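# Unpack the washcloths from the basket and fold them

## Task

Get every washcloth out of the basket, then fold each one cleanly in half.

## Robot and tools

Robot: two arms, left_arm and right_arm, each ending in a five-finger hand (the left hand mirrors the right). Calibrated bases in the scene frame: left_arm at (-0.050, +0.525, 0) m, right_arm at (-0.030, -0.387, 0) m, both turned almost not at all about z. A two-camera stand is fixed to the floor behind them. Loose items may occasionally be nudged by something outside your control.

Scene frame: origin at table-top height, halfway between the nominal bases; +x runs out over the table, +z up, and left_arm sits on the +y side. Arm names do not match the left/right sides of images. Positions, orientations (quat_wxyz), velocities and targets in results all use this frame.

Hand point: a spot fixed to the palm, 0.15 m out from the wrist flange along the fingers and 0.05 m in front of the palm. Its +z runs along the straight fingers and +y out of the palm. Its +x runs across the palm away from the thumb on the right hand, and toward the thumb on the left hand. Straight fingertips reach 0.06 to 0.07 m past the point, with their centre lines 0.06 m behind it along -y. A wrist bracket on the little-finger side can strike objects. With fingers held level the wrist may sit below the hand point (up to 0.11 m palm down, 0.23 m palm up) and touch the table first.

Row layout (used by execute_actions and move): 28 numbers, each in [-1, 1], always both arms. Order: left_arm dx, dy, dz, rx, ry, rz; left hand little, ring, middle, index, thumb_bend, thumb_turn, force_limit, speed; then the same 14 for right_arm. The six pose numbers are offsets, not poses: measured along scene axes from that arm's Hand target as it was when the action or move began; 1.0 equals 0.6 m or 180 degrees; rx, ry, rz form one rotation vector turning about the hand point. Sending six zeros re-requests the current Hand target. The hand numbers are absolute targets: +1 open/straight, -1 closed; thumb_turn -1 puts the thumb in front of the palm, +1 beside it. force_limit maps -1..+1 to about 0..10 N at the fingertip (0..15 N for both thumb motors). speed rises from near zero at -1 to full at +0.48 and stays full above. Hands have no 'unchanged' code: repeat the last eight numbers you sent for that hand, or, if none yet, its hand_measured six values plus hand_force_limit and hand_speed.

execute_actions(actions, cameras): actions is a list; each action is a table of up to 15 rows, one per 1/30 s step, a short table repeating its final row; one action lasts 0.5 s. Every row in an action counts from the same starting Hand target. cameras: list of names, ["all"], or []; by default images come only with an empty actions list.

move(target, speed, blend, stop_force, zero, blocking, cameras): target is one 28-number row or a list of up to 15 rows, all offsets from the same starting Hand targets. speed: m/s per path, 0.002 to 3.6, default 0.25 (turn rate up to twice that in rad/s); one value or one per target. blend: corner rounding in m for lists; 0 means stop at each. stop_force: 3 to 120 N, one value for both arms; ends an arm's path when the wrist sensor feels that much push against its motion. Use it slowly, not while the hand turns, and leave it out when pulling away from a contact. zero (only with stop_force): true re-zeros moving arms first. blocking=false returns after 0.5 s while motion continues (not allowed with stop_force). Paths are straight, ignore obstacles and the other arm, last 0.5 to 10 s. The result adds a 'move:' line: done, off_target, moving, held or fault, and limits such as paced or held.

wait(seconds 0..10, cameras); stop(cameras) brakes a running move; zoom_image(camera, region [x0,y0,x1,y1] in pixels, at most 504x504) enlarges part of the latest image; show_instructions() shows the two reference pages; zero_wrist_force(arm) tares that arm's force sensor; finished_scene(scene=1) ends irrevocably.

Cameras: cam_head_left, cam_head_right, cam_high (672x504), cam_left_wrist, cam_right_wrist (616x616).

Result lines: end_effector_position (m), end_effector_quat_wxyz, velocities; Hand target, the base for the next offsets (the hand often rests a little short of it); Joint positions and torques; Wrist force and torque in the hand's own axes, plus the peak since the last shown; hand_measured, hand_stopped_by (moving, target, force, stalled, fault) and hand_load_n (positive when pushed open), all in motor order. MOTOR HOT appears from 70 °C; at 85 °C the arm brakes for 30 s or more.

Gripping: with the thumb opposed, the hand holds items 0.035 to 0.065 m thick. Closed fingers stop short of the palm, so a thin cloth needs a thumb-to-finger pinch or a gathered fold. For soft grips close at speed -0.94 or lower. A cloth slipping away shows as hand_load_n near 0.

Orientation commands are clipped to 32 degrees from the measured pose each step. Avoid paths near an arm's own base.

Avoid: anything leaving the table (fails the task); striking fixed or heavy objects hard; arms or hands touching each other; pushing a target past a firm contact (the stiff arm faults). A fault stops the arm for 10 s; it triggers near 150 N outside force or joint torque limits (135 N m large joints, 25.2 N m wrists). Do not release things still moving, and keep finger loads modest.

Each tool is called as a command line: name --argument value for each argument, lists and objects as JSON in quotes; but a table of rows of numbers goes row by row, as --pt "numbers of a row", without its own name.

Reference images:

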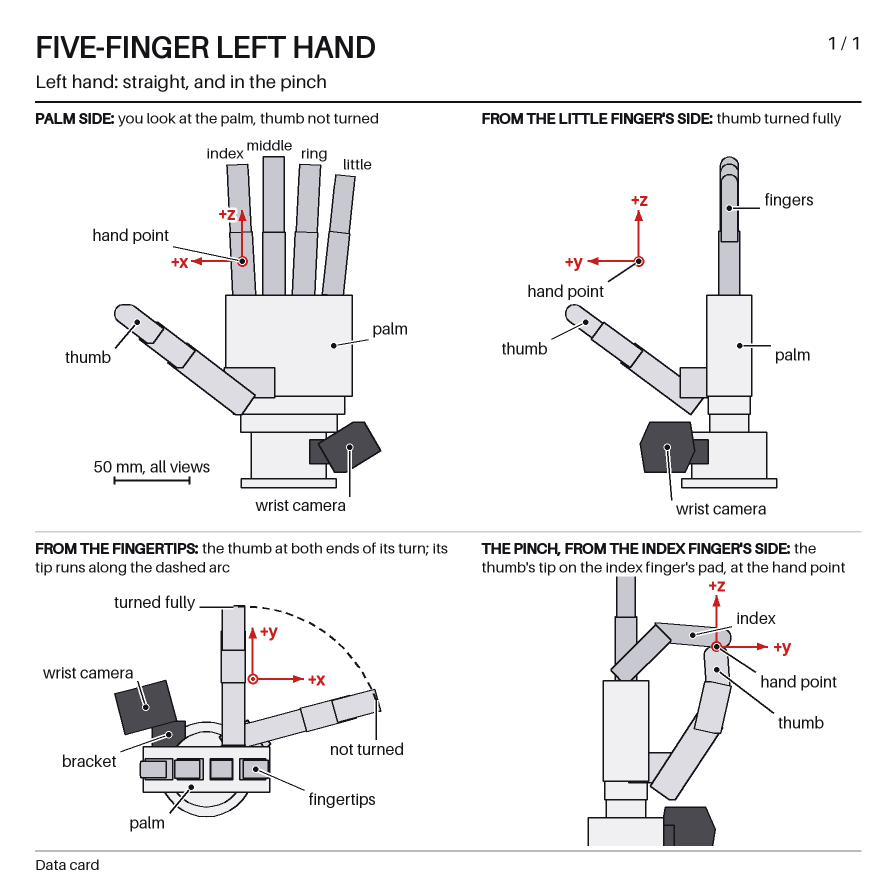

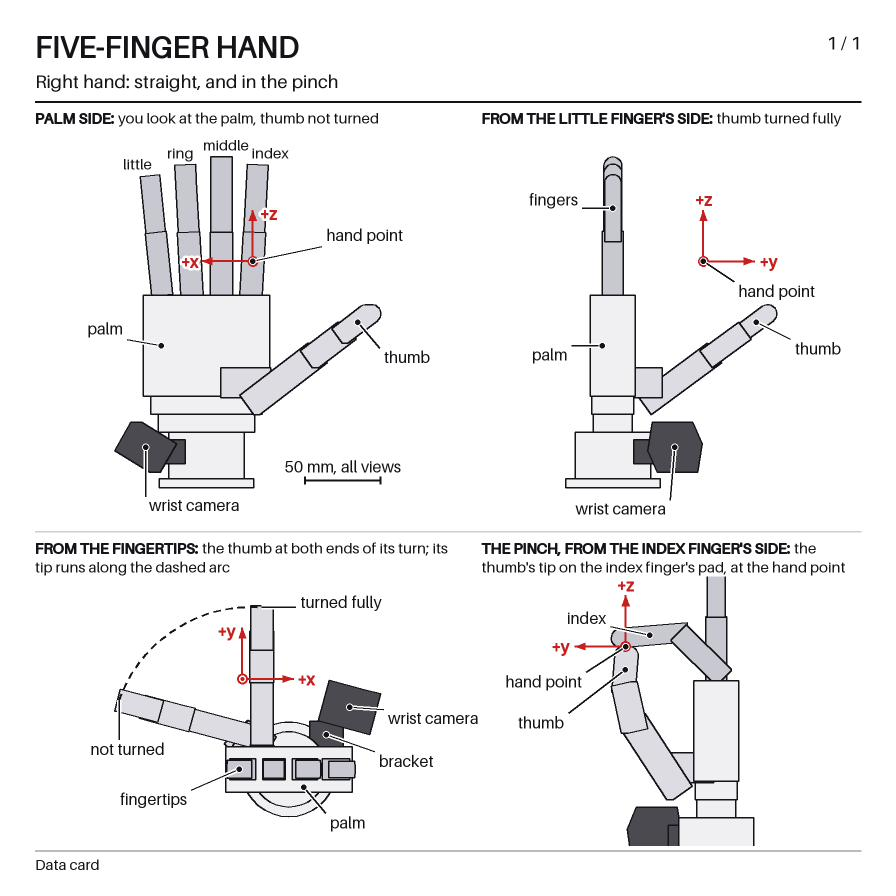

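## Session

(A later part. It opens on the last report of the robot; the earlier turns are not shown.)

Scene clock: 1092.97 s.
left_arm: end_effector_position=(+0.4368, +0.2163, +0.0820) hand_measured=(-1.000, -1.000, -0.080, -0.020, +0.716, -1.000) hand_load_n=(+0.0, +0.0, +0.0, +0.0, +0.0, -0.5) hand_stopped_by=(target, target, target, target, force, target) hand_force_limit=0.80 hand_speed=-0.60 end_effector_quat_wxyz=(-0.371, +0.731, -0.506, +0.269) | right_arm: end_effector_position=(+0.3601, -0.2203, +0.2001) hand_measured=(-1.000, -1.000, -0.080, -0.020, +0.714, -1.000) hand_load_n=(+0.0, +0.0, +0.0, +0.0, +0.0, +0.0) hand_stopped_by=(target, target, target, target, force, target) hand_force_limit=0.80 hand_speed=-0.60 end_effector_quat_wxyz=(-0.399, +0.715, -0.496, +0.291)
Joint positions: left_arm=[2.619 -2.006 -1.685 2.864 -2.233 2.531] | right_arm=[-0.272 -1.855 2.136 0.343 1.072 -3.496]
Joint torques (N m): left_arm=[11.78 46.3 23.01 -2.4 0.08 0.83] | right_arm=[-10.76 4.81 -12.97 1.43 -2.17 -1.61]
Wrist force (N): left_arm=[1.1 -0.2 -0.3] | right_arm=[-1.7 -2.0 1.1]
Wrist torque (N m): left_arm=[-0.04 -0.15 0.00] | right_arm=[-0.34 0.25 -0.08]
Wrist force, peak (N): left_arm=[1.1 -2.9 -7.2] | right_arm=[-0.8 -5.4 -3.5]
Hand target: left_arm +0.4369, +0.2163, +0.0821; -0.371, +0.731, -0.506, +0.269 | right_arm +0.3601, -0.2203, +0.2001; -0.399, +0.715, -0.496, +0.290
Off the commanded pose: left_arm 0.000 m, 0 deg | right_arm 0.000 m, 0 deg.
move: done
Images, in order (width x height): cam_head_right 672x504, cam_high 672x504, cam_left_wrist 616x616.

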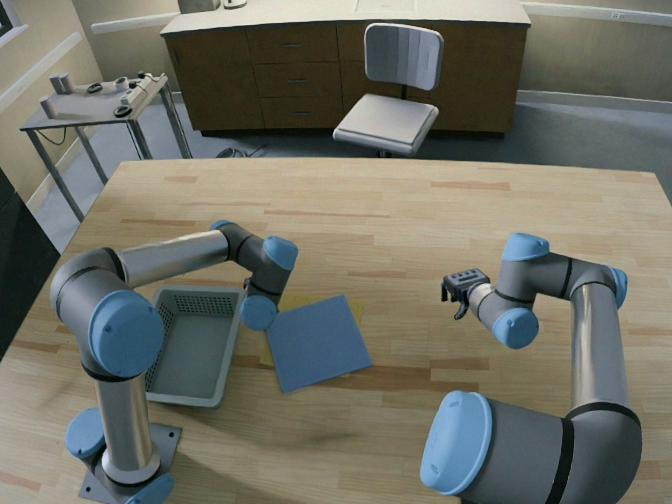

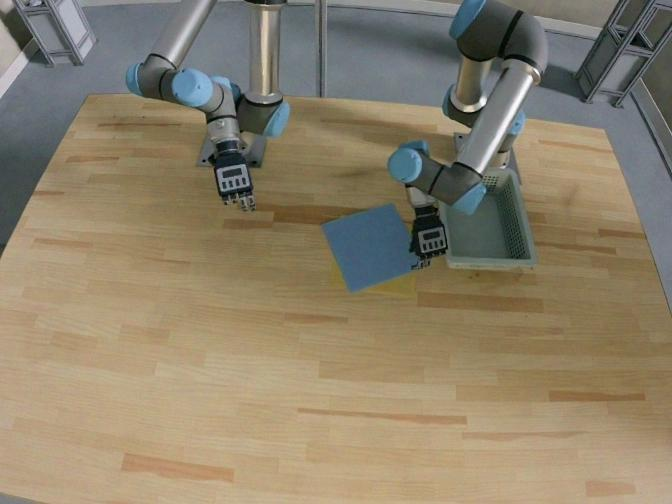

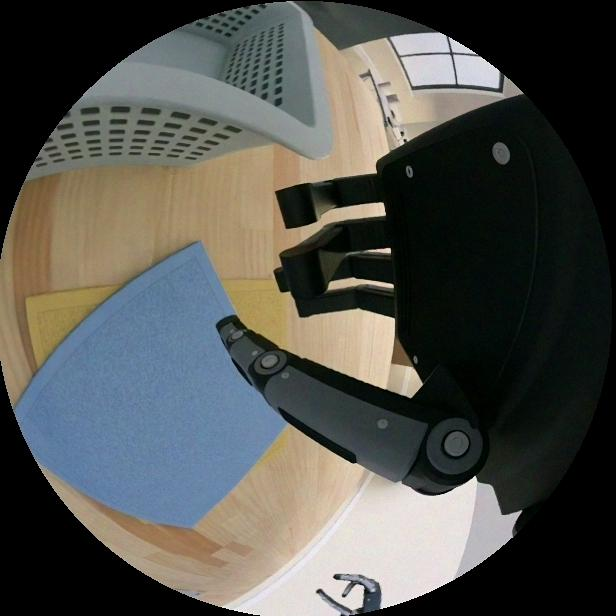

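move --pt "-0.05 0.15 0.3 0 0 0 -1 -1 -0.08 -0.02 0.55 -1 0.8 -0.5 0 0.05 0.1 0.003 0.006 -0.12 -1 -1 -0.08 -0.02 0.55 -1 0.8 -0.5" --pt "-0.228 0.473 0.447 0 0 0 -1 -1 -0.08 -0.02 0.55 -1 0.8 -0.5 -0.0785 0.2955 -0.1335 0.01205 0.02502 -0.49967 -1 -1 -0.08 -0.02 0.55 -1 0.8 -0.5" --cameras '["cam_right_wrist", "cam_head_right", "cam_high"]' --speed 0.2

zoom_image --camera "cam_right_wrist" --region '[216, 130, 516, 430]'

Scene clock: 1196.60 s.
left_arm: end_effector_position=(+0.3001, +0.5001, +0.3503) hand_measured=(-1.000, -1.000, -0.080, -0.020, +0.550, -1.000) hand_load_n=(+0.0, +0.0, +0.0, +0.0, +0.5, +0.0) hand_stopped_by=(target, target, target, target, target, target) hand_force_limit=0.80 hand_speed=-0.50 end_effector_quat_wxyz=(-0.371, +0.731, -0.506, +0.269) | right_arm: end_effector_position=(+0.3129, -0.0429, +0.1199) hand_measured=(-1.000, -1.000, -0.080, -0.020, +0.550, -1.000) hand_load_n=(+0.0, +0.0, +0.0, +0.5, +0.0, +0.0) hand_stopped_by=(target, target, target, target, target, target) hand_force_limit=0.80 hand_speed=-0.50 end_effector_quat_wxyz=(+0.071, -0.158, +0.874, -0.453)
Joint positions: left_arm=[3.662 -1.096 -1.83 2.298 -1.418 3.229] | right_arm=[0.83 -0.808 1.379 1.602 2.363 -0.826]
Joint torques (N m): left_arm=[12.44 -14.87 24.72 0.08 0.74 -0.18] | right_arm=[-9.92 -50.25 -14.7 3.51 -0.1 2.15]
Wrist force (N): left_arm=[1.1 0.2 0.1] | right_arm=[-1.1 -2.0 1.5]
Wrist torque (N m): left_arm=[-0.08 -0.13 -0.01] | right_arm=[-0.35 0.17 0.13]
Wrist force, peak (N): left_arm=[1.9 1.6 0.6] | right_arm=[-1.8 -2.7 0.5]
Hand target: left_arm +0.3001, +0.5001, +0.3503; -0.371, +0.731, -0.506, +0.269 | right_arm +0.3130, -0.0430, +0.1200; +0.071, -0.158, +0.874, -0.453
Off the commanded pose: left_arm 0.000 m, 0 deg | right_arm 0.000 m, 0 deg.
move: done
Images, in order (width x height): cam_head_right 672x504, cam_high 672x504, cam_right_wrist 616x616.

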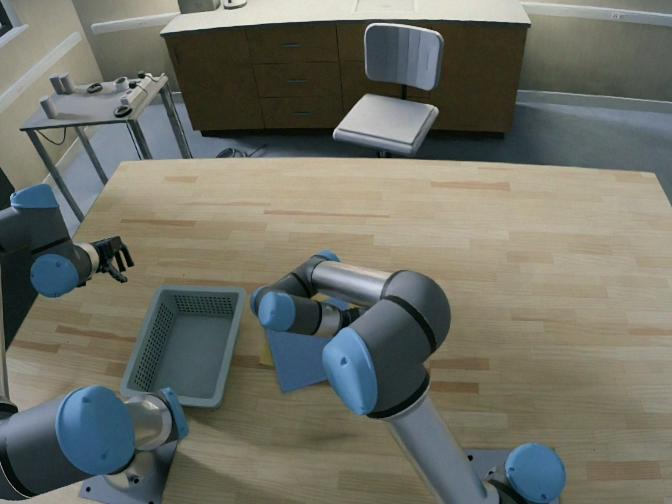

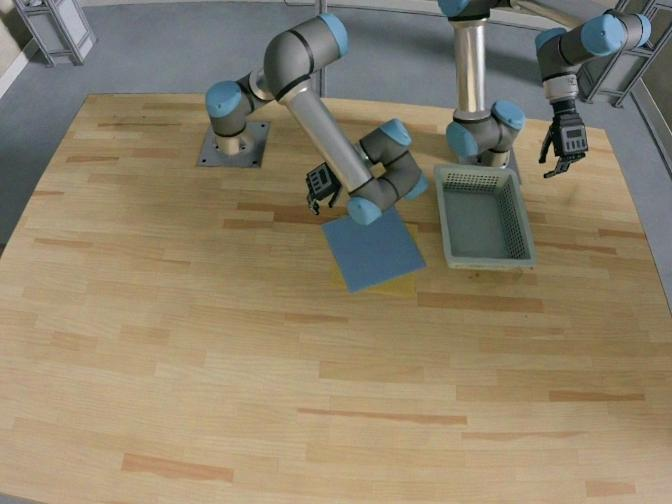

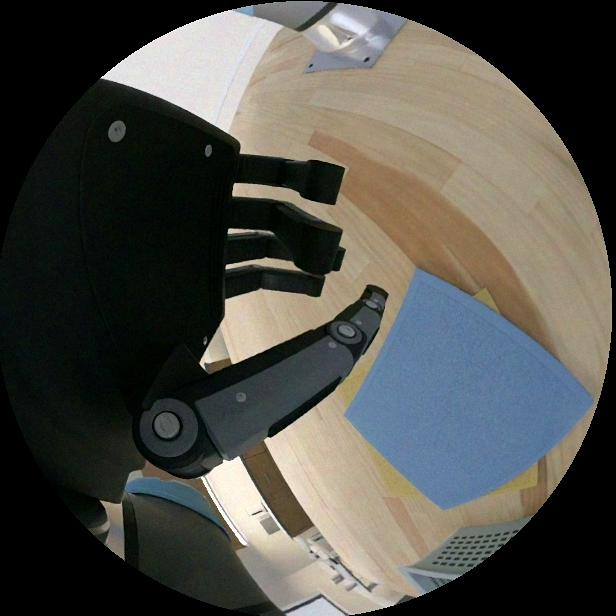

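Scaled by 1.680 from the camera's 616x616 image, which has a finer 880x880 frame.

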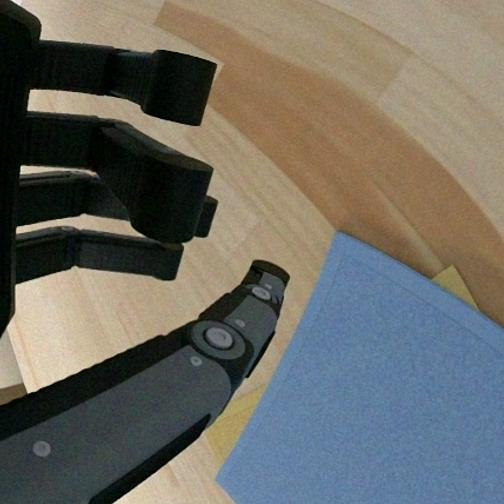

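move --target '[0, 0, 0, 0, 0, 0, -1, -1, -0.08, -0.02, 0.55, -1, 0.8, -0.5, 0.0288, 0.0188, -0.125, 0, 0, 0, -1, -1, -0.08, -0.02, 0.55, -1, 0.8, -0.5]' --cameras '["cam_right_wrist"]' --speed 0.12

zoom_image --camera "cam_right_wrist" --region '[216, 150, 516, 450]'

Scene clock: 1204.93 s.
left_arm: end_effector_position=(+0.3001, +0.5001, +0.3503) hand_measured=(-1.000, -1.000, -0.080, -0.020, +0.550, -1.000) hand_load_n=(+0.0, +0.0, +0.0, +0.0, +0.0, +0.0) hand_stopped_by=(target, target, target, target, target, target) hand_force_limit=0.80 hand_speed=-0.50 end_effector_quat_wxyz=(-0.371, +0.731, -0.506, +0.269) | right_arm: end_effector_position=(+0.3303, -0.0317, +0.0450) hand_measured=(-1.000, -1.000, -0.080, -0.020, +0.550, -1.000) hand_load_n=(+0.0, +0.0, +0.0, +0.0, +0.0, +0.0) hand_stopped_by=(target, target, target, target, target, target) hand_force_limit=0.80 hand_speed=-0.50 end_effector_quat_wxyz=(+0.071, -0.158, +0.874, -0.453)
Joint positions: left_arm=[3.662 -1.096 -1.83 2.298 -1.418 3.229] | right_arm=[0.82 -0.667 1.331 1.501 2.368 -0.838]
Joint torques (N m): left_arm=[-5.63 -13.27 27.04 -0.47 -1.49 -0.58] | right_arm=[8.37 -51.47 -3.1 4.22 1.09 1.36]
Wrist force (N): left_arm=[1.0 -0.1 0.2] | right_arm=[-1.6 -1.6 1.2]
Wrist torque (N m): left_arm=[-0.13 -0.11 -0.01] | right_arm=[-0.24 0.22 0.09]
Wrist force, peak (N): left_arm=[1.3 0.1 0.1] | right_arm=[-0.8 -3.5 0.6]
Hand target: left_arm +0.3001, +0.5001, +0.3503; -0.371, +0.731, -0.506, +0.269 | right_arm +0.3302, -0.0317, +0.0450; +0.071, -0.158, +0.874, -0.453
Off the commanded pose: left_arm 0.000 m, 0 deg | right_arm 0.000 m, 0 deg.
move: done
Images, in order (width x height): cam_right_wrist 616x616.

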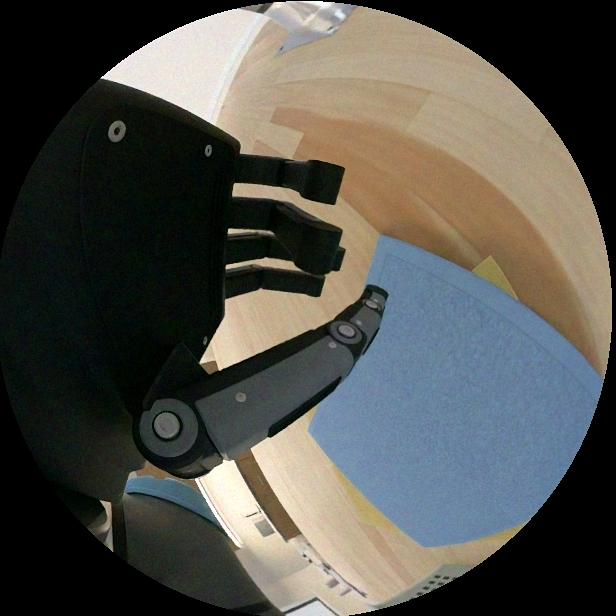

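Scaled by 1.680 from the camera's 616x616 image, which has a finer 880x880 frame.

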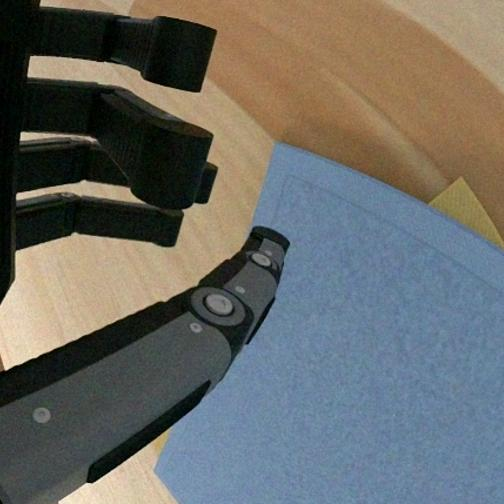

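move --pt "0 0 0 0 0 0 -1 -1 -0.08 -0.02 0.55 -1 0.8 -0.5 0.0083 0.0117 -0.02 0 0 0 -1 -1 -0.08 -0.02 0.55 -1 0.8 -0.5" --pt "0 0 0 0 0 0 -1 -1 -0.08 -0.02 0.55 -1 0.8 -0.5 0.0083 0.0117 -0.065 0 0 0 -1 -1 -0.08 -0.02 0.55 -1 0.8 -0.5" --cameras '["cam_right_wrist"]' --speed '[0.04, 0.008]' --stop_force 5

zoom_image --camera "cam_right_wrist" --region '[266, 180, 466, 380]'

Scene clock: 1214.53 s.
left_arm: end_effector_position=(+0.3001, +0.5001, +0.3503) hand_measured=(-1.000, -1.000, -0.080, -0.020, +0.550, -1.000) hand_load_n=(+0.0, +0.0, +0.0, +0.0, +0.0, +0.0) hand_stopped_by=(target, target, target, target, target, target) hand_force_limit=0.80 hand_speed=-0.50 end_effector_quat_wxyz=(-0.371, +0.731, -0.506, +0.269) | right_arm: end_effector_position=(+0.3352, -0.0247, +0.0204) hand_measured=(-1.000, -1.000, -0.080, -0.020, +0.550, -1.000) hand_load_n=(+0.0, +0.0, -1.0, +0.0, +0.0, +0.0) hand_stopped_by=(target, target, target, target, target, target) hand_force_limit=0.80 hand_speed=-0.50 end_effector_quat_wxyz=(+0.071, -0.158, +0.874, -0.453)
Joint positions: left_arm=[3.662 -1.096 -1.83 2.298 -1.418 3.229] | right_arm=[0.822 -0.613 1.298 1.482 2.367 -0.835]
Joint torques (N m): left_arm=[-11.26 -11.84 26.85 1.3 -1.38 -2.13] | right_arm=[-4.82 -63.27 -8.84 4.09 -1.71 -1.81]
Wrist force (N): left_arm=[1.0 -0.1 0.0] | right_arm=[-0.5 -8.5 -1.0]
Wrist torque (N m): left_arm=[-0.11 -0.12 -0.01] | right_arm=[-0.49 0.23 -0.25]
Wrist force, peak (N): left_arm=[1.3 -0.1 0.1] | right_arm=[-1.1 -14.0 -2.6]
Hand target: left_arm +0.3001, +0.5001, +0.3503; -0.371, +0.731, -0.506, +0.269 | right_arm +0.3352, -0.0247, +0.0204; +0.071, -0.158, +0.874, -0.453 (not the last commanded pose)
Off the commanded pose: left_arm 0.000 m, 0 deg | right_arm 0.014 m, 0 deg.
move: contact (right_arm); path passed 1 of 2 targets
Images, in order (width x height): cam_right_wrist 616x616.

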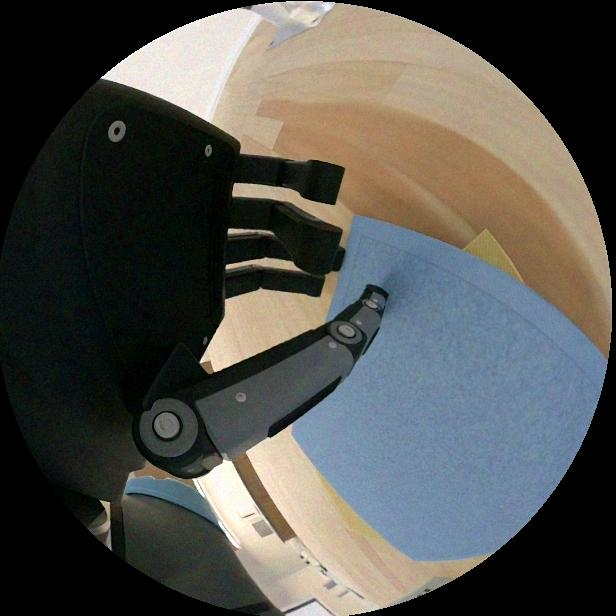

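Scaled by 2.520 from the camera's 616x616 image, which has a finer 880x880 frame.

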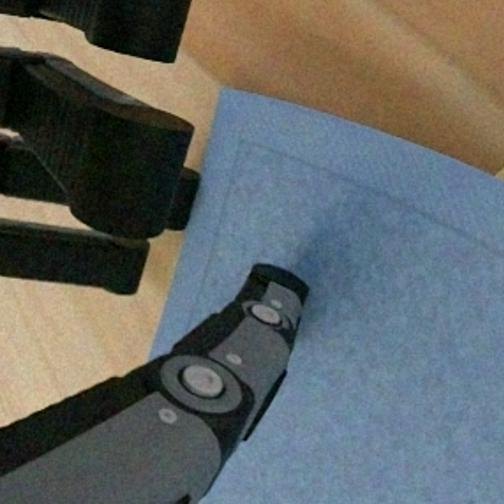

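execute_actions --actions '[[[0,0,0,0,0,0,-1,-1,-0.08,-0.02,0.55,-1,0.8,-0.5,0,0,0,0,0,0,-1,-1,-0.08,-0.02,0.62,-1,0.8,-0.8]]]' --cameras '[]'

Scene clock: 1221.73 s.
left_arm: end_effector_position=(+0.3001, +0.5001, +0.3503) hand_measured=(-1.000, -1.000, -0.080, -0.020, +0.550, -1.000) hand_load_n=(+0.0, +0.0, +0.0, +0.0, +0.0, +0.0) hand_stopped_by=(target, target, target, target, target, target) hand_force_limit=0.80 hand_speed=-0.50 end_effector_quat_wxyz=(-0.371, +0.731, -0.506, +0.269) | right_arm: end_effector_position=(+0.3352, -0.0247, +0.0204) hand_measured=(-1.000, -1.000, -0.080, -0.020, +0.618, -1.000) hand_load_n=(+0.0, +0.0, -1.0, +0.0, -1.5, -0.5) hand_stopped_by=(target, target, target, target, target, target) hand_force_limit=0.80 hand_speed=-0.80 end_effector_quat_wxyz=(+0.071, -0.158, +0.874, -0.453)
Joint positions: left_arm=[3.662 -1.096 -1.83 2.298 -1.418 3.229] | right_arm=[0.822 -0.613 1.298 1.482 2.367 -0.835]
Joint torques (N m): left_arm=[-11.2 -9.82 25.52 1.26 -1.34 -1.76] | right_arm=[1.87 -61.85 -21.61 3.55 -1.4 -0.14]
Wrist force (N): left_arm=[1.0 0.1 0.1] | right_arm=[-0.7 -9.9 -1.5]
Wrist torque (N m): left_arm=[-0.08 -0.12 -0.01] | right_arm=[-0.59 0.25 -0.28]
Wrist force, peak (N): left_arm=[1.3 -0.1 0.1] | right_arm=[-0.8 -10.7 -1.5]
Hand target: left_arm +0.3001, +0.5001, +0.3503; -0.371, +0.731, -0.506, +0.269 | right_arm +0.3352, -0.0247, +0.0204; +0.071, -0.158, +0.874, -0.453
Off the commanded pose: left_arm 0.000 m, 0 deg | right_arm 0.000 m, 0 deg.
Step readings (end_effector_position of left_arm | right_arm):
0: (+0.3001, +0.5001, +0.3503) | (+0.3352, -0.0247, +0.0204)
1: (+0.3001, +0.5001, +0.3503) | (+0.3352, -0.0247, +0.0204)
2: (+0.3001, +0.5001, +0.3503) | (+0.3352, -0.0247, +0.0204)
4: (+0.3001, +0.5001, +0.3503) | (+0.3352, -0.0247, +0.0204)
8: (+0.3001, +0.5001, +0.3503) | (+0.3352, -0.0247, +0.0204)
15: (+0.3001, +0.5001, +0.3503) | (+0.3352, -0.0247, +0.0204)
No camera images: "cameras" was empty.

execute_actions --actions '[[[0,0,0,0,0,0,-1,-1,-0.08,-0.02,0.55,-1,0.8,-0.5,0,0,0,0,0,0,-1,-1,-0.08,-0.02,0.645,-1,0.8,-0.8]],[[0,0,0,0,0,0,-1,-1,-0.08,-0.02,0.55,-1,0.8,-0.5,0,0,-0.0015,0,0,0,-1,-1,-0.12,-0.07,0.62,-1,0.8,-0.92]],[[0,0,0,0,0,0,-1,-1,-0.08,-0.02,0.55,-1,0.8,-0.5,0,0,-0.0015,0,0,0,-1,-1,-0.16,-0.12,0.57,-1,0.8,-0.92]]]' --cameras '["cam_right_wrist"]'

zoom_image --camera "cam_right_wrist" --region '[266, 180, 466, 380]'

Scene clock: 1229.17 s.
left_arm: end_effector_position=(+0.3001, +0.5001, +0.3503) hand_measured=(-1.000, -1.000, -0.080, -0.020, +0.550, -1.000) hand_load_n=(+0.0, +0.0, +0.0, +0.0, +0.0, +0.0) hand_stopped_by=(target, target, target, target, target, target) hand_force_limit=0.80 hand_speed=-0.50 end_effector_quat_wxyz=(-0.371, +0.731, -0.506, +0.269) | right_arm: end_effector_position=(+0.3352, -0.0247, +0.0186) hand_measured=(-1.000, -1.000, -0.096, -0.120, +0.570, -1.000) hand_load_n=(+0.0, +0.0, +9.0, +0.0, +0.0, -0.5) hand_stopped_by=(target, target, force, target, target, target) hand_force_limit=0.80 hand_speed=-0.92 end_effector_quat_wxyz=(+0.071, -0.158, +0.874, -0.453)
Joint positions: left_arm=[3.662 -1.096 -1.83 2.298 -1.418 3.229] | right_arm=[0.822 -0.61 1.298 1.479 2.367 -0.835]
Joint torques (N m): left_arm=[-10.53 -7.88 25.01 1.34 -1.55 -1.97] | right_arm=[10.15 -19.92 -17.03 -6.9 -9.59 1.32]
Wrist force (N): left_arm=[0.9 0.0 -0.1] | right_arm=[3.1 -58.4 -12.2]
Wrist torque (N m): left_arm=[-0.10 -0.11 -0.01] | right_arm=[-0.56 0.50 -1.36]
Wrist force, peak (N): left_arm=[1.2 -0.2 0.1] | right_arm=[3.6 -60.6 -16.2]
Hand target: left_arm +0.3001, +0.5001, +0.3503; -0.371, +0.731, -0.506, +0.269 | right_arm +0.3352, -0.0247, +0.0186; +0.071, -0.158, +0.874, -0.453
Off the commanded pose: left_arm 0.000 m, 0 deg | right_arm 0.000 m, 0 deg.
Step readings (end_effector_position of left_arm | right_arm):
0: (+0.3001, +0.5001, +0.3503) | (+0.3352, -0.0247, +0.0204)
1: (+0.3001, +0.5001, +0.3503) | (+0.3352, -0.0247, +0.0204)
2: (+0.3001, +0.5001, +0.3503) | (+0.3352, -0.0247, +0.0204)
4: (+0.3001, +0.5001, +0.3503) | (+0.3352, -0.0247, +0.0204)
8: (+0.3001, +0.5001, +0.3503) | (+0.3352, -0.0247, +0.0204)
15: (+0.3001, +0.5001, +0.3503) | (+0.3352, -0.0247, +0.0204)
16: (+0.3001, +0.5001, +0.3503) | (+0.3352, -0.0247, +0.0204)
17: (+0.3001, +0.5001, +0.3503) | (+0.3352, -0.0247, +0.0202)
19: (+0.3001, +0.5001, +0.3503) | (+0.3352, -0.0247, +0.0197)
23: (+0.3001, +0.5001, +0.3503) | (+0.3352, -0.0247, +0.0195)
30: (+0.3001, +0.5001, +0.3503) | (+0.3352, -0.0247, +0.0195)
31: (+0.3001, +0.5001, +0.3503) | (+0.3352, -0.0247, +0.0195)
32: (+0.3001, +0.5001, +0.3503) | (+0.3352, -0.0247, +0.0193)
34: (+0.3001, +0.5001, +0.3503) | (+0.3352, -0.0247, +0.0188)
38: (+0.3001, +0.5001, +0.3503) | (+0.3353, -0.0247, +0.0186)
45: (+0.3001, +0.5001, +0.3503) | (+0.3352, -0.0247, +0.0186)
Images, in order (width x height): cam_right_wrist 616x616.

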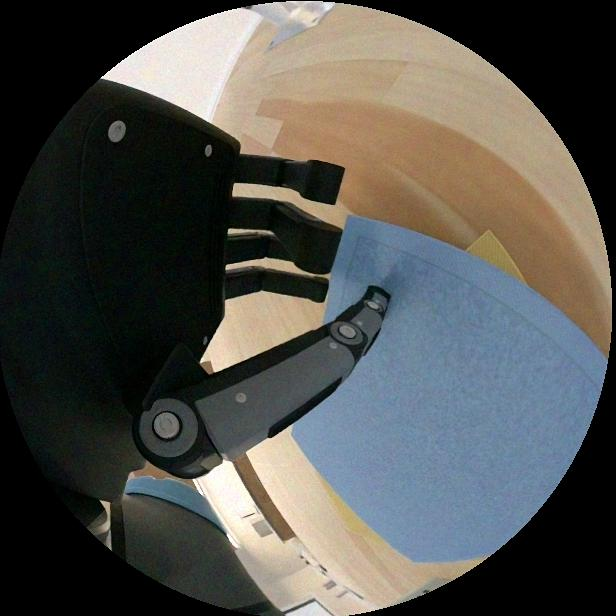

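Scaled by 2.520 from the camera's 616x616 image, which has a finer 880x880 frame.

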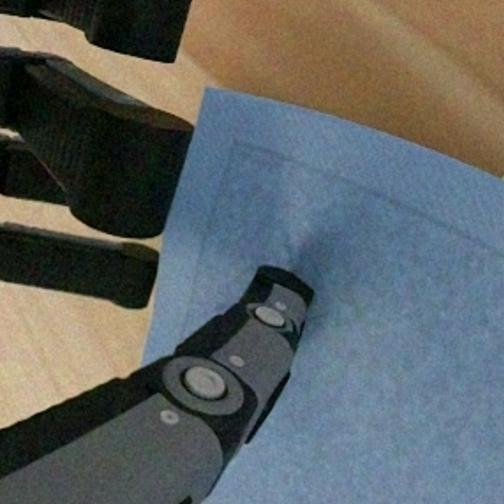

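execute_actions --actions '[[[0,0,0,0,0,0,-1,-1,-0.08,-0.02,0.55,-1,0.8,-0.5,0,0,0.0022,0,0,0,-1,-1,-0.16,-0.12,0.57,-1,0.8,-0.92]],[[0,0,0,0,0,0,-1,-1,-0.08,-0.02,0.55,-1,0.8,-0.5,0,0,0,0,0,0,-1,-1,-0.17,-0.13,0.57,-1,1.0,-0.92]]]' --cameras '["cam_right_wrist"]'

zoom_image --camera "cam_right_wrist" --region '[266, 180, 466, 380]'

Scene clock: 1236.20 s.
left_arm: end_effector_position=(+0.3001, +0.5001, +0.3503) hand_measured=(-1.000, -1.000, -0.080, -0.020, +0.550, -1.000) hand_load_n=(+0.0, +0.0, +0.0, +0.0, +0.0, +0.0) hand_stopped_by=(target, target, target, target, target, target) hand_force_limit=0.80 hand_speed=-0.50 end_effector_quat_wxyz=(-0.371, +0.731, -0.506, +0.269) | right_arm: end_effector_position=(+0.3352, -0.0247, +0.0199) hand_measured=(-1.000, -1.000, -0.170, -0.130, +0.570, -1.000) hand_load_n=(+0.0, +0.0, +0.0, +0.0, -0.5, +0.5) hand_stopped_by=(target, target, target, target, target, target) hand_force_limit=1.00 hand_speed=-0.92 end_effector_quat_wxyz=(+0.071, -0.158, +0.874, -0.453)
Joint positions: left_arm=[3.662 -1.096 -1.83 2.298 -1.418 3.229] | right_arm=[0.822 -0.612 1.298 1.481 2.367 -0.835]
Joint torques (N m): left_arm=[-11.61 -6.88 23.94 1.19 -1.28 -1.82] | right_arm=[10.2 -64.75 -19.07 2.35 2.41 1.56]
Wrist force (N): left_arm=[1.1 -0.1 0.1] | right_arm=[-3.3 -3.6 0.2]
Wrist torque (N m): left_arm=[-0.12 -0.13 -0.01] | right_arm=[-0.43 0.44 -0.23]
Wrist force, peak (N): left_arm=[1.3 -0.1 -0.1] | right_arm=[3.1 -59.1 -12.2]
Hand target: left_arm +0.3001, +0.5001, +0.3503; -0.371, +0.731, -0.506, +0.269 | right_arm +0.3352, -0.0247, +0.0199; +0.071, -0.158, +0.874, -0.453
Off the commanded pose: left_arm 0.000 m, 0 deg | right_arm 0.000 m, 0 deg.
Step readings (end_effector_position of left_arm | right_arm):
0: (+0.3001, +0.5001, +0.3503) | (+0.3352, -0.0247, +0.0186)
1: (+0.3001, +0.5001, +0.3503) | (+0.3352, -0.0247, +0.0186)
2: (+0.3001, +0.5001, +0.3503) | (+0.3352, -0.0247, +0.0188)
4: (+0.3001, +0.5001, +0.3503) | (+0.3352, -0.0246, +0.0195)
8: (+0.3001, +0.5001, +0.3503) | (+0.3351, -0.0247, +0.0197)
15: (+0.3001, +0.5001, +0.3503) | (+0.3352, -0.0247, +0.0198)
16: (+0.3001, +0.5001, +0.3503) | (+0.3352, -0.0247, +0.0198)
17: (+0.3001, +0.5001, +0.3503) | (+0.3352, -0.0247, +0.0198)
19: (+0.3001, +0.5001, +0.3503) | (+0.3352, -0.0247, +0.0198)
23: (+0.3001, +0.5001, +0.3503) | (+0.3352, -0.0247, +0.0198)
30: (+0.3001, +0.5001, +0.3503) | (+0.3352, -0.0247, +0.0198)
Images, in order (width x height): cam_right_wrist 616x616.

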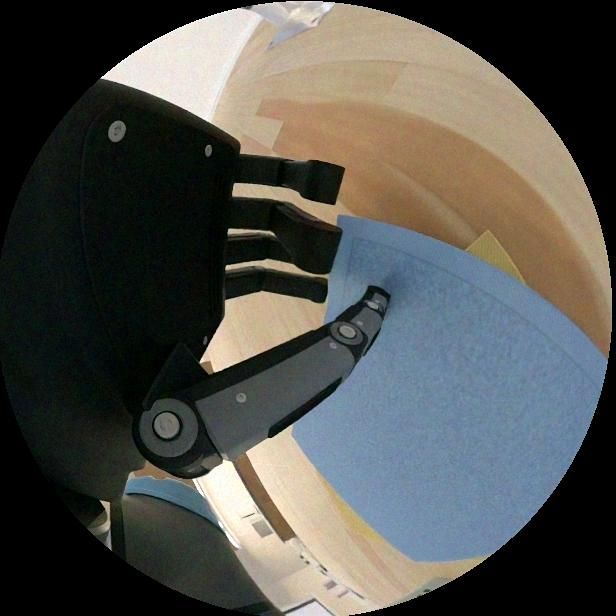

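Scaled by 2.520 from the camera's 616x616 image, which has a finer 880x880 frame.

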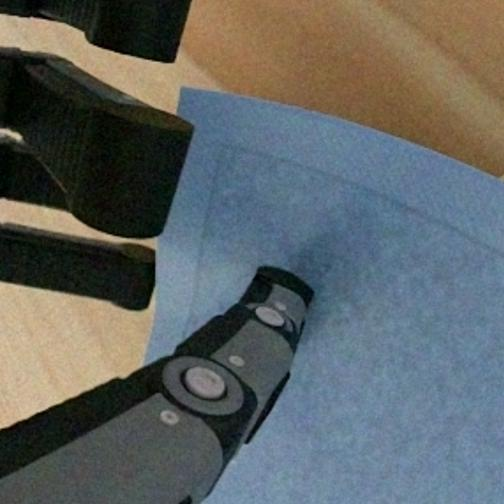

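execute_actions --actions '[[[0,0,0,0,0,0,-1,-1,-0.08,-0.02,0.55,-1,0.8,-0.5,0,0,-0.0008,0,0,0,-1,-1,-0.23,-0.18,0.50,-1,1.0,-0.9]],[[0,0,0,0,0,0,-1,-1,-0.08,-0.02,0.55,-1,0.8,-0.5,0,0,-0.0015,0,0,0,-1,-1,-0.28,-0.25,0.42,-1,1.0,-0.9]],[[0,0,0,0,0,0,-1,-1,-0.08,-0.02,0.55,-1,0.8,-0.5,0,0,-0.0015,0,0,0,-1,-1,-0.34,-0.34,0.34,-1,0.8,-0.9]]]' --cameras '["cam_right_wrist"]'

zoom_image --camera "cam_right_wrist" --region '[266, 180, 466, 380]'

Scene clock: 1243.93 s.
left_arm: end_effector_position=(+0.3001, +0.5001, +0.3503) hand_measured=(-1.000, -1.000, -0.080, -0.020, +0.550, -1.000) hand_load_n=(+0.0, +0.0, +0.0, +0.0, +0.0, +0.0) hand_stopped_by=(target, target, target, target, target, target) hand_force_limit=0.80 hand_speed=-0.50 end_effector_quat_wxyz=(-0.371, +0.731, -0.506, +0.269) | right_arm: end_effector_position=(+0.3352, -0.0247, +0.0176) hand_measured=(-1.000, -1.000, -0.338, -0.340, +0.350, -1.000) hand_load_n=(+0.0, +0.0, +14.0, +0.0, +12.0, +2.5) hand_stopped_by=(target, target, force, target, stalled, target) hand_force_limit=0.80 hand_speed=-0.90 end_effector_quat_wxyz=(+0.071, -0.158, +0.874, -0.453)
Joint positions: left_arm=[3.662 -1.096 -1.83 2.298 -1.418 3.229] | right_arm=[0.822 -0.609 1.298 1.477 2.367 -0.835]
Joint torques (N m): left_arm=[-11.04 -5.79 22.24 1.11 -1.44 -1.81] | right_arm=[-6.14 -44.41 -24.79 3.51 2.19 1.3]
Wrist force (N): left_arm=[1.1 0.0 -0.1] | right_arm=[-3.1 -2.7 0.6]
Wrist torque (N m): left_arm=[-0.09 -0.14 0.00] | right_arm=[-0.36 0.44 -0.23]
Wrist force, peak (N): left_arm=[1.3 0.0 0.2] | right_arm=[-3.7 -3.9 0.0]
Hand target: left_arm +0.3001, +0.5001, +0.3503; -0.371, +0.731, -0.506, +0.269 | right_arm +0.3352, -0.0247, +0.0176; +0.071, -0.158, +0.874, -0.453
Off the commanded pose: left_arm 0.000 m, 0 deg | right_arm 0.000 m, 0 deg.
Step readings (end_effector_position of left_arm | right_arm):
0: (+0.3001, +0.5001, +0.3503) | (+0.3352, -0.0247, +0.0199)
1: (+0.3001, +0.5001, +0.3503) | (+0.3352, -0.0247, +0.0199)
2: (+0.3001, +0.5001, +0.3503) | (+0.3352, -0.0247, +0.0199)
4: (+0.3001, +0.5001, +0.3503) | (+0.3352, -0.0247, +0.0197)
8: (+0.3001, +0.5001, +0.3503) | (+0.3352, -0.0246, +0.0195)
15: (+0.3001, +0.5001, +0.3503) | (+0.3352, -0.0247, +0.0194)
16: (+0.3001, +0.5001, +0.3503) | (+0.3352, -0.0247, +0.0194)
17: (+0.3001, +0.5001, +0.3503) | (+0.3352, -0.0247, +0.0192)
19: (+0.3001, +0.5001, +0.3503) | (+0.3352, -0.0247, +0.0186)
23: (+0.3001, +0.5001, +0.3503) | (+0.3352, -0.0247, +0.0184)
30: (+0.3001, +0.5001, +0.3503) | (+0.3352, -0.0247, +0.0184)
31: (+0.3001, +0.5001, +0.3503) | (+0.3352, -0.0247, +0.0184)
32: (+0.3001, +0.5001, +0.3503) | (+0.3352, -0.0247, +0.0184)
34: (+0.3001, +0.5001, +0.3503) | (+0.3352, -0.0247, +0.0178)
38: (+0.3001, +0.5001, +0.3503) | (+0.3352, -0.0247, +0.0176)
45: (+0.3001, +0.5001, +0.3503) | (+0.3352, -0.0247, +0.0176)
Images, in order (width x height): cam_right_wrist 616x616.

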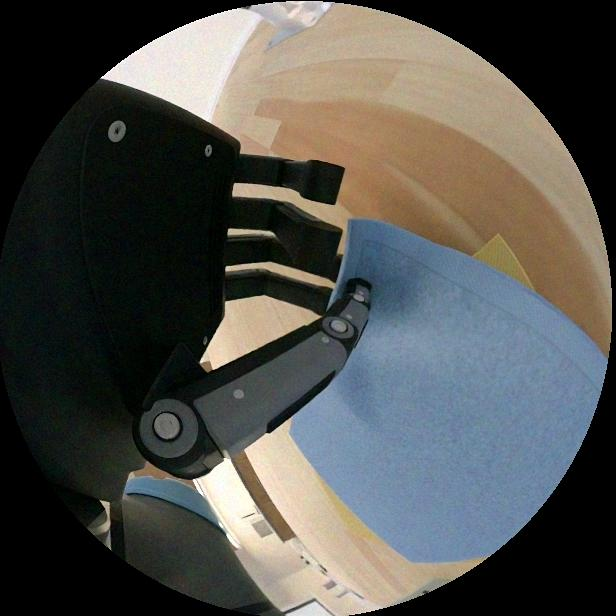

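Scaled by 2.520 from the camera's 616x616 image, which has a finer 880x880 frame.

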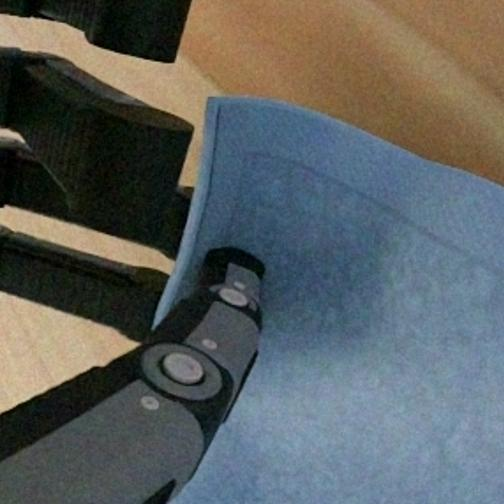

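move --pt "0 0 0 0 0 0 -1 -1 -0.08 -0.02 0.55 -1 0.8 -0.5 0 0 0.1 0 0 0 -1 -1 -0.34 -0.34 0.34 -1 0.8 -0.9" --speed 0.04 --cameras '["cam_high","cam_right_wrist"]'

Scene clock: 1267.67 s.
left_arm: end_effector_position=(+0.3001, +0.5001, +0.3503) hand_measured=(-1.000, -1.000, -0.080, -0.020, +0.550, -1.000) hand_load_n=(+0.5, +0.0, +0.0, +0.0, +0.0, +0.0) hand_stopped_by=(target, target, target, target, target, target) hand_force_limit=0.80 hand_speed=-0.50 end_effector_quat_wxyz=(-0.371, +0.731, -0.506, +0.269) | right_arm: end_effector_position=(+0.3352, -0.0247, +0.0779) hand_measured=(-1.000, -1.000, -0.338, -0.340, +0.352, -1.000) hand_load_n=(+0.0, +0.0, +13.5, +0.5, +12.0, +2.5) hand_stopped_by=(target, target, force, target, stalled, target) hand_force_limit=0.80 hand_speed=-0.90 end_effector_quat_wxyz=(+0.071, -0.158, +0.874, -0.453) end_effector_velocity=(+0.000, +0.001, -0.003) end_effector_angular_velocity=(+0.001, -0.001, +0.001)
Joint positions: left_arm=[3.662 -1.096 -1.83 2.298 -1.418 3.229] | right_arm=[0.822 -0.697 1.289 1.574 2.367 -0.835]
Joint velocities: left_arm=[within noise] | right_arm=[0.001 0.004 0 -0.006 0 0]
Joint torques (N m): left_arm=[-10.41 -3.8 20.99 1.31 -1.55 -1.73] | right_arm=[-5.78 -38.34 -16.98 -0.26 2.36 -1.39]
Wrist force (N): left_arm=[1.1 -0.1 0.2] | right_arm=[-3.1 -2.1 1.2]
Wrist torque (N m): left_arm=[-0.13 -0.13 -0.01] | right_arm=[-0.36 0.46 -0.17]
Wrist force, peak (N): left_arm=[1.3 -0.2 -0.1] | right_arm=[-3.3 -2.9 0.8]
Hand target: left_arm +0.3001, +0.5001, +0.3503; -0.371, +0.731, -0.506, +0.269 | right_arm +0.3352, -0.0247, +0.0776; +0.071, -0.158, +0.874, -0.453
Off the commanded pose: left_arm 0.000 m, 0 deg | right_arm 0.000 m, 0 deg.
move: done
Images, in order (width x height): cam_high 672x504, cam_right_wrist 616x616.

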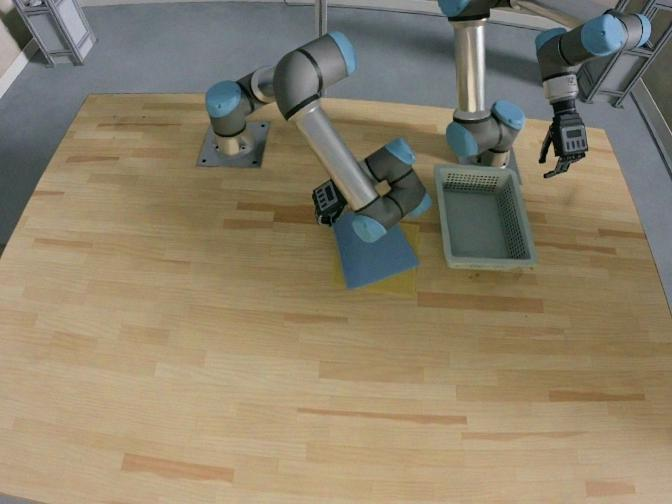

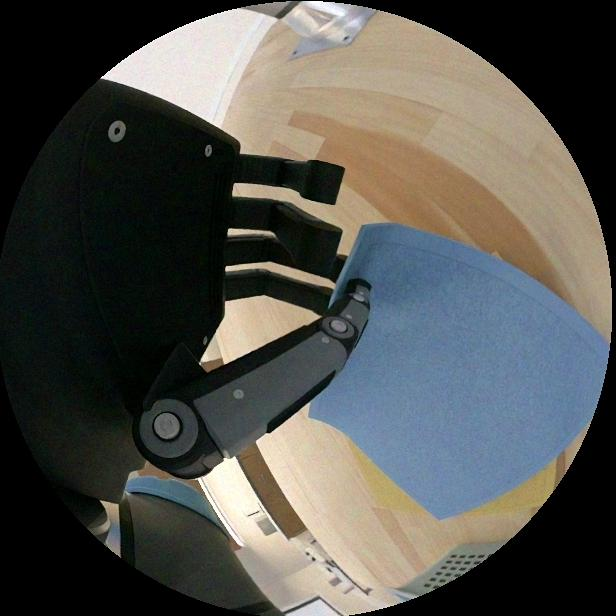

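move --pt "0 0 0 0 0 0 -1 -1 -0.08 -0.02 0.55 -1 0.8 -0.5 0 0 0.45 0 0 0 -1 -1 -0.34 -0.34 0.34 -1 0.8 -0.9" --speed 0.07 --cameras '["cam_high","cam_right_wrist"]'

move --pt "0 0 0 0 0 0 -1 -1 -0.08 -0.02 0.55 -1 0.8 -0.5 -0.0587 -0.458 0 0 0 0.3928 -1 -1 -0.34 -0.34 0.34 -1 0.8 -0.9" --speed 0.12 --cameras '["cam_high","cam_head_right","cam_right_wrist"]'

Scene clock: 1324.87 s.
left_arm: end_effector_position=(+0.3001, +0.5001, +0.3503) hand_measured=(-1.000, -1.000, -0.080, -0.020, +0.550, -1.000) hand_load_n=(+0.0, +0.0, +0.0, +0.0, +0.0, +0.0) hand_stopped_by=(target, target, target, target, target, target) hand_force_limit=0.80 hand_speed=-0.50 end_effector_quat_wxyz=(-0.371, +0.731, -0.506, +0.269) | right_arm: end_effector_position=(+0.3352, -0.0247, +0.1776) hand_measured=(-1.000, -1.000, -0.338, -0.340, +0.352, -1.000) hand_load_n=(+0.0, +0.0, +13.5, +0.0, +12.0, +2.5) hand_stopped_by=(target, target, force, target, stalled, target) hand_force_limit=0.80 hand_speed=-0.90 end_effector_quat_wxyz=(+0.071, -0.158, +0.874, -0.453)
Joint positions: left_arm=[3.662 -1.096 -1.83 2.298 -1.418 3.229] | right_arm=[0.822 -0.815 1.224 1.758 2.367 -0.835]
Joint torques (N m): left_arm=[-10.16 -2.06 19.42 1.29 -1.48 -1.87] | right_arm=[-3.39 -40.48 -10.27 0.4 2.33 -1.93]
Wrist force (N): left_arm=[1.2 -0.1 0.0] | right_arm=[-3.5 -2.6 1.1]
Wrist torque (N m): left_arm=[-0.12 -0.14 0.00] | right_arm=[-0.41 0.52 -0.25]
Wrist force, peak (N): left_arm=[1.4 0.0 0.2] | right_arm=[-2.9 -5.3 -0.4]
Hand target: left_arm +0.3001, +0.5001, +0.3503; -0.371, +0.731, -0.506, +0.269 | right_arm +0.3352, -0.0247, +0.1775; +0.071, -0.158, +0.874, -0.453 (not the last commanded pose)
Off the commanded pose: left_arm 0.000 m, 0 deg | right_arm 0.170 m, 0 deg.
move: held (right_arm; a check stopped the path); limits=held
pose unreachable (right arm): on one or more control steps of this call, first in action 0 (counted from 0), this arm could not follow its commanded pose, so it was not sent that pose on those steps. It may still have moved: this result reports where it is.
cause: moving toward the commanded pose would bring two parts of the arm too close to each other (joints 4 (wrist 1) to 6 (wrist 3) lie between them).
Images, in order (width x height): cam_high 672x504, cam_right_wrist 616x616.

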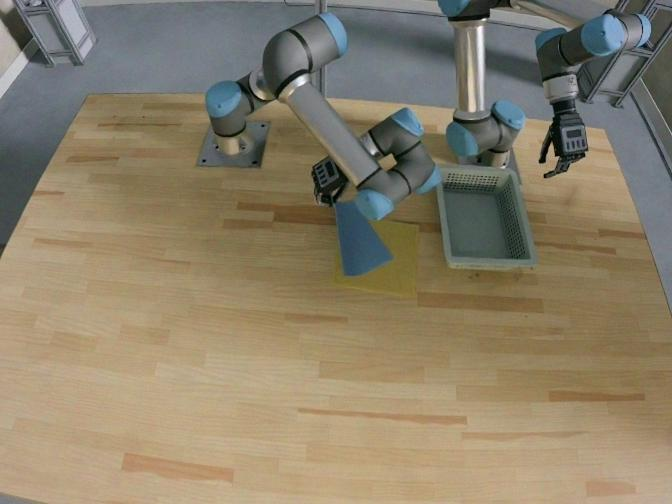

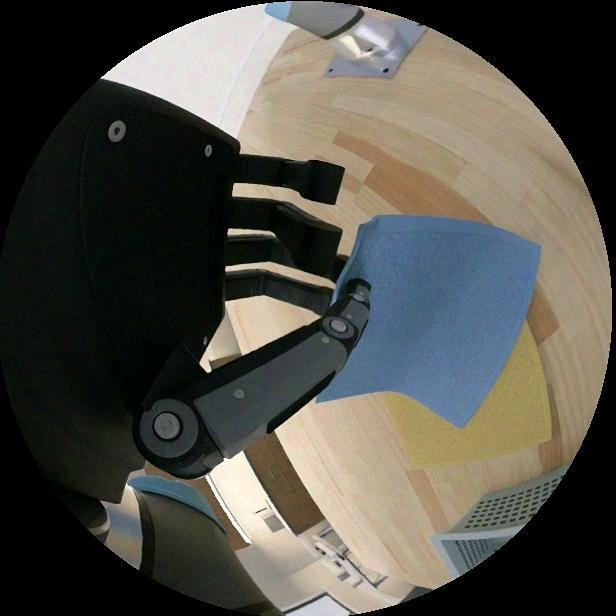

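Scene clock: 1330.50 s.
left_arm: end_effector_position=(+0.3001, +0.5001, +0.3503) hand_measured=(-1.000, -1.000, -0.080, -0.020, +0.550, -1.000) hand_load_n=(+0.0, +0.5, +0.0, +0.0, +0.0, +0.0) hand_stopped_by=(target, target, target, target, target, target) hand_force_limit=0.80 hand_speed=-0.50 end_effector_quat_wxyz=(-0.371, +0.731, -0.506, +0.269) | right_arm: end_effector_position=(+0.2999, -0.2995, +0.1774) hand_measured=(-1.000, -1.000, -0.338, -0.340, +0.352, -1.000) hand_load_n=(+0.0, +0.0, +13.5, +0.0, +12.0, +2.5) hand_stopped_by=(target, target, force, target, stalled, target) hand_force_limit=0.80 hand_speed=-0.90 end_effector_quat_wxyz=(-0.320, +0.635, -0.622, +0.328)
Joint positions: left_arm=[3.662 -1.096 -1.83 2.298 -1.418 3.229] | right_arm=[-0.56 -2.093 2.304 0.482 1.136 -3.501]
Joint torques (N m): left_arm=[-10.51 -0.21 17.92 1.35 -1.44 -1.69] | right_arm=[-7.3 13.84 -33.32 -1.44 -2.37 -1.89]
Wrist force (N): left_arm=[1.0 -0.2 0.1] | right_arm=[-3.3 -1.9 1.0]
Wrist torque (N m): left_arm=[-0.14 -0.12 0.00] | right_arm=[-0.32 0.48 -0.18]
Wrist force, peak (N): left_arm=[1.2 -0.1 0.1] | right_arm=[-3.4 -2.5 0.9]
Hand target: left_arm +0.3001, +0.5001, +0.3503; -0.371, +0.731, -0.506, +0.269 | right_arm +0.3000, -0.2995, +0.1775; -0.320, +0.635, -0.622, +0.328
Off the commanded pose: left_arm 0.000 m, 0 deg | right_arm 0.000 m, 0 deg.
move: done
Images, in order (width x height): cam_head_right 672x504, cam_high 672x504, cam_right_wrist 616x616.

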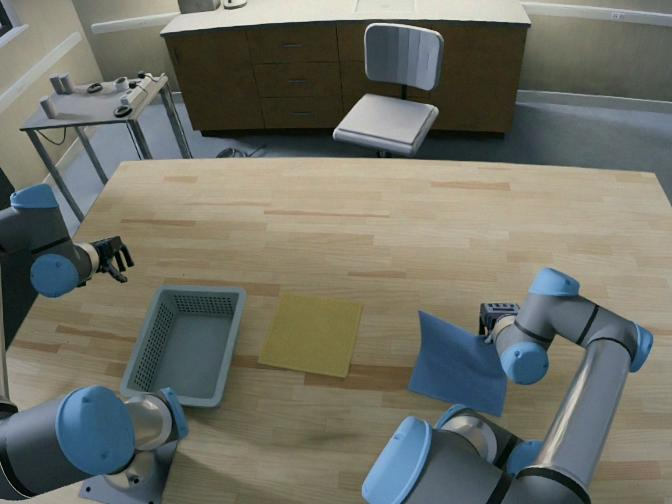

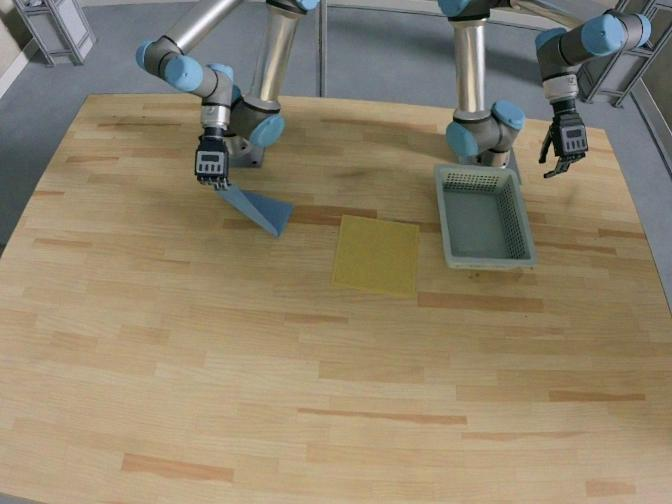

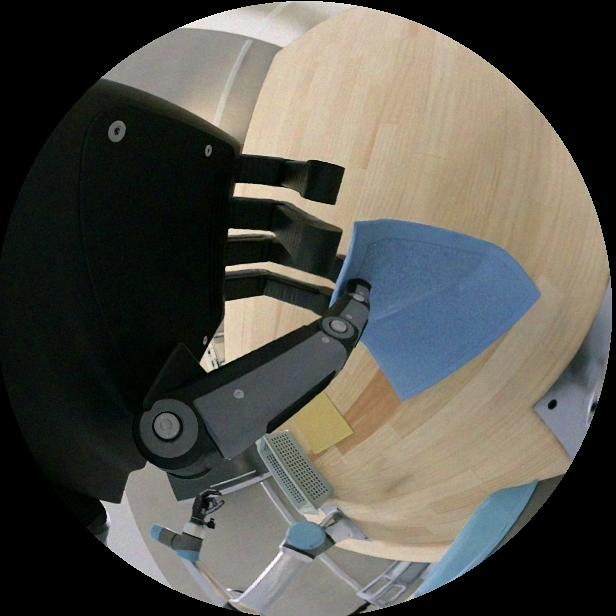

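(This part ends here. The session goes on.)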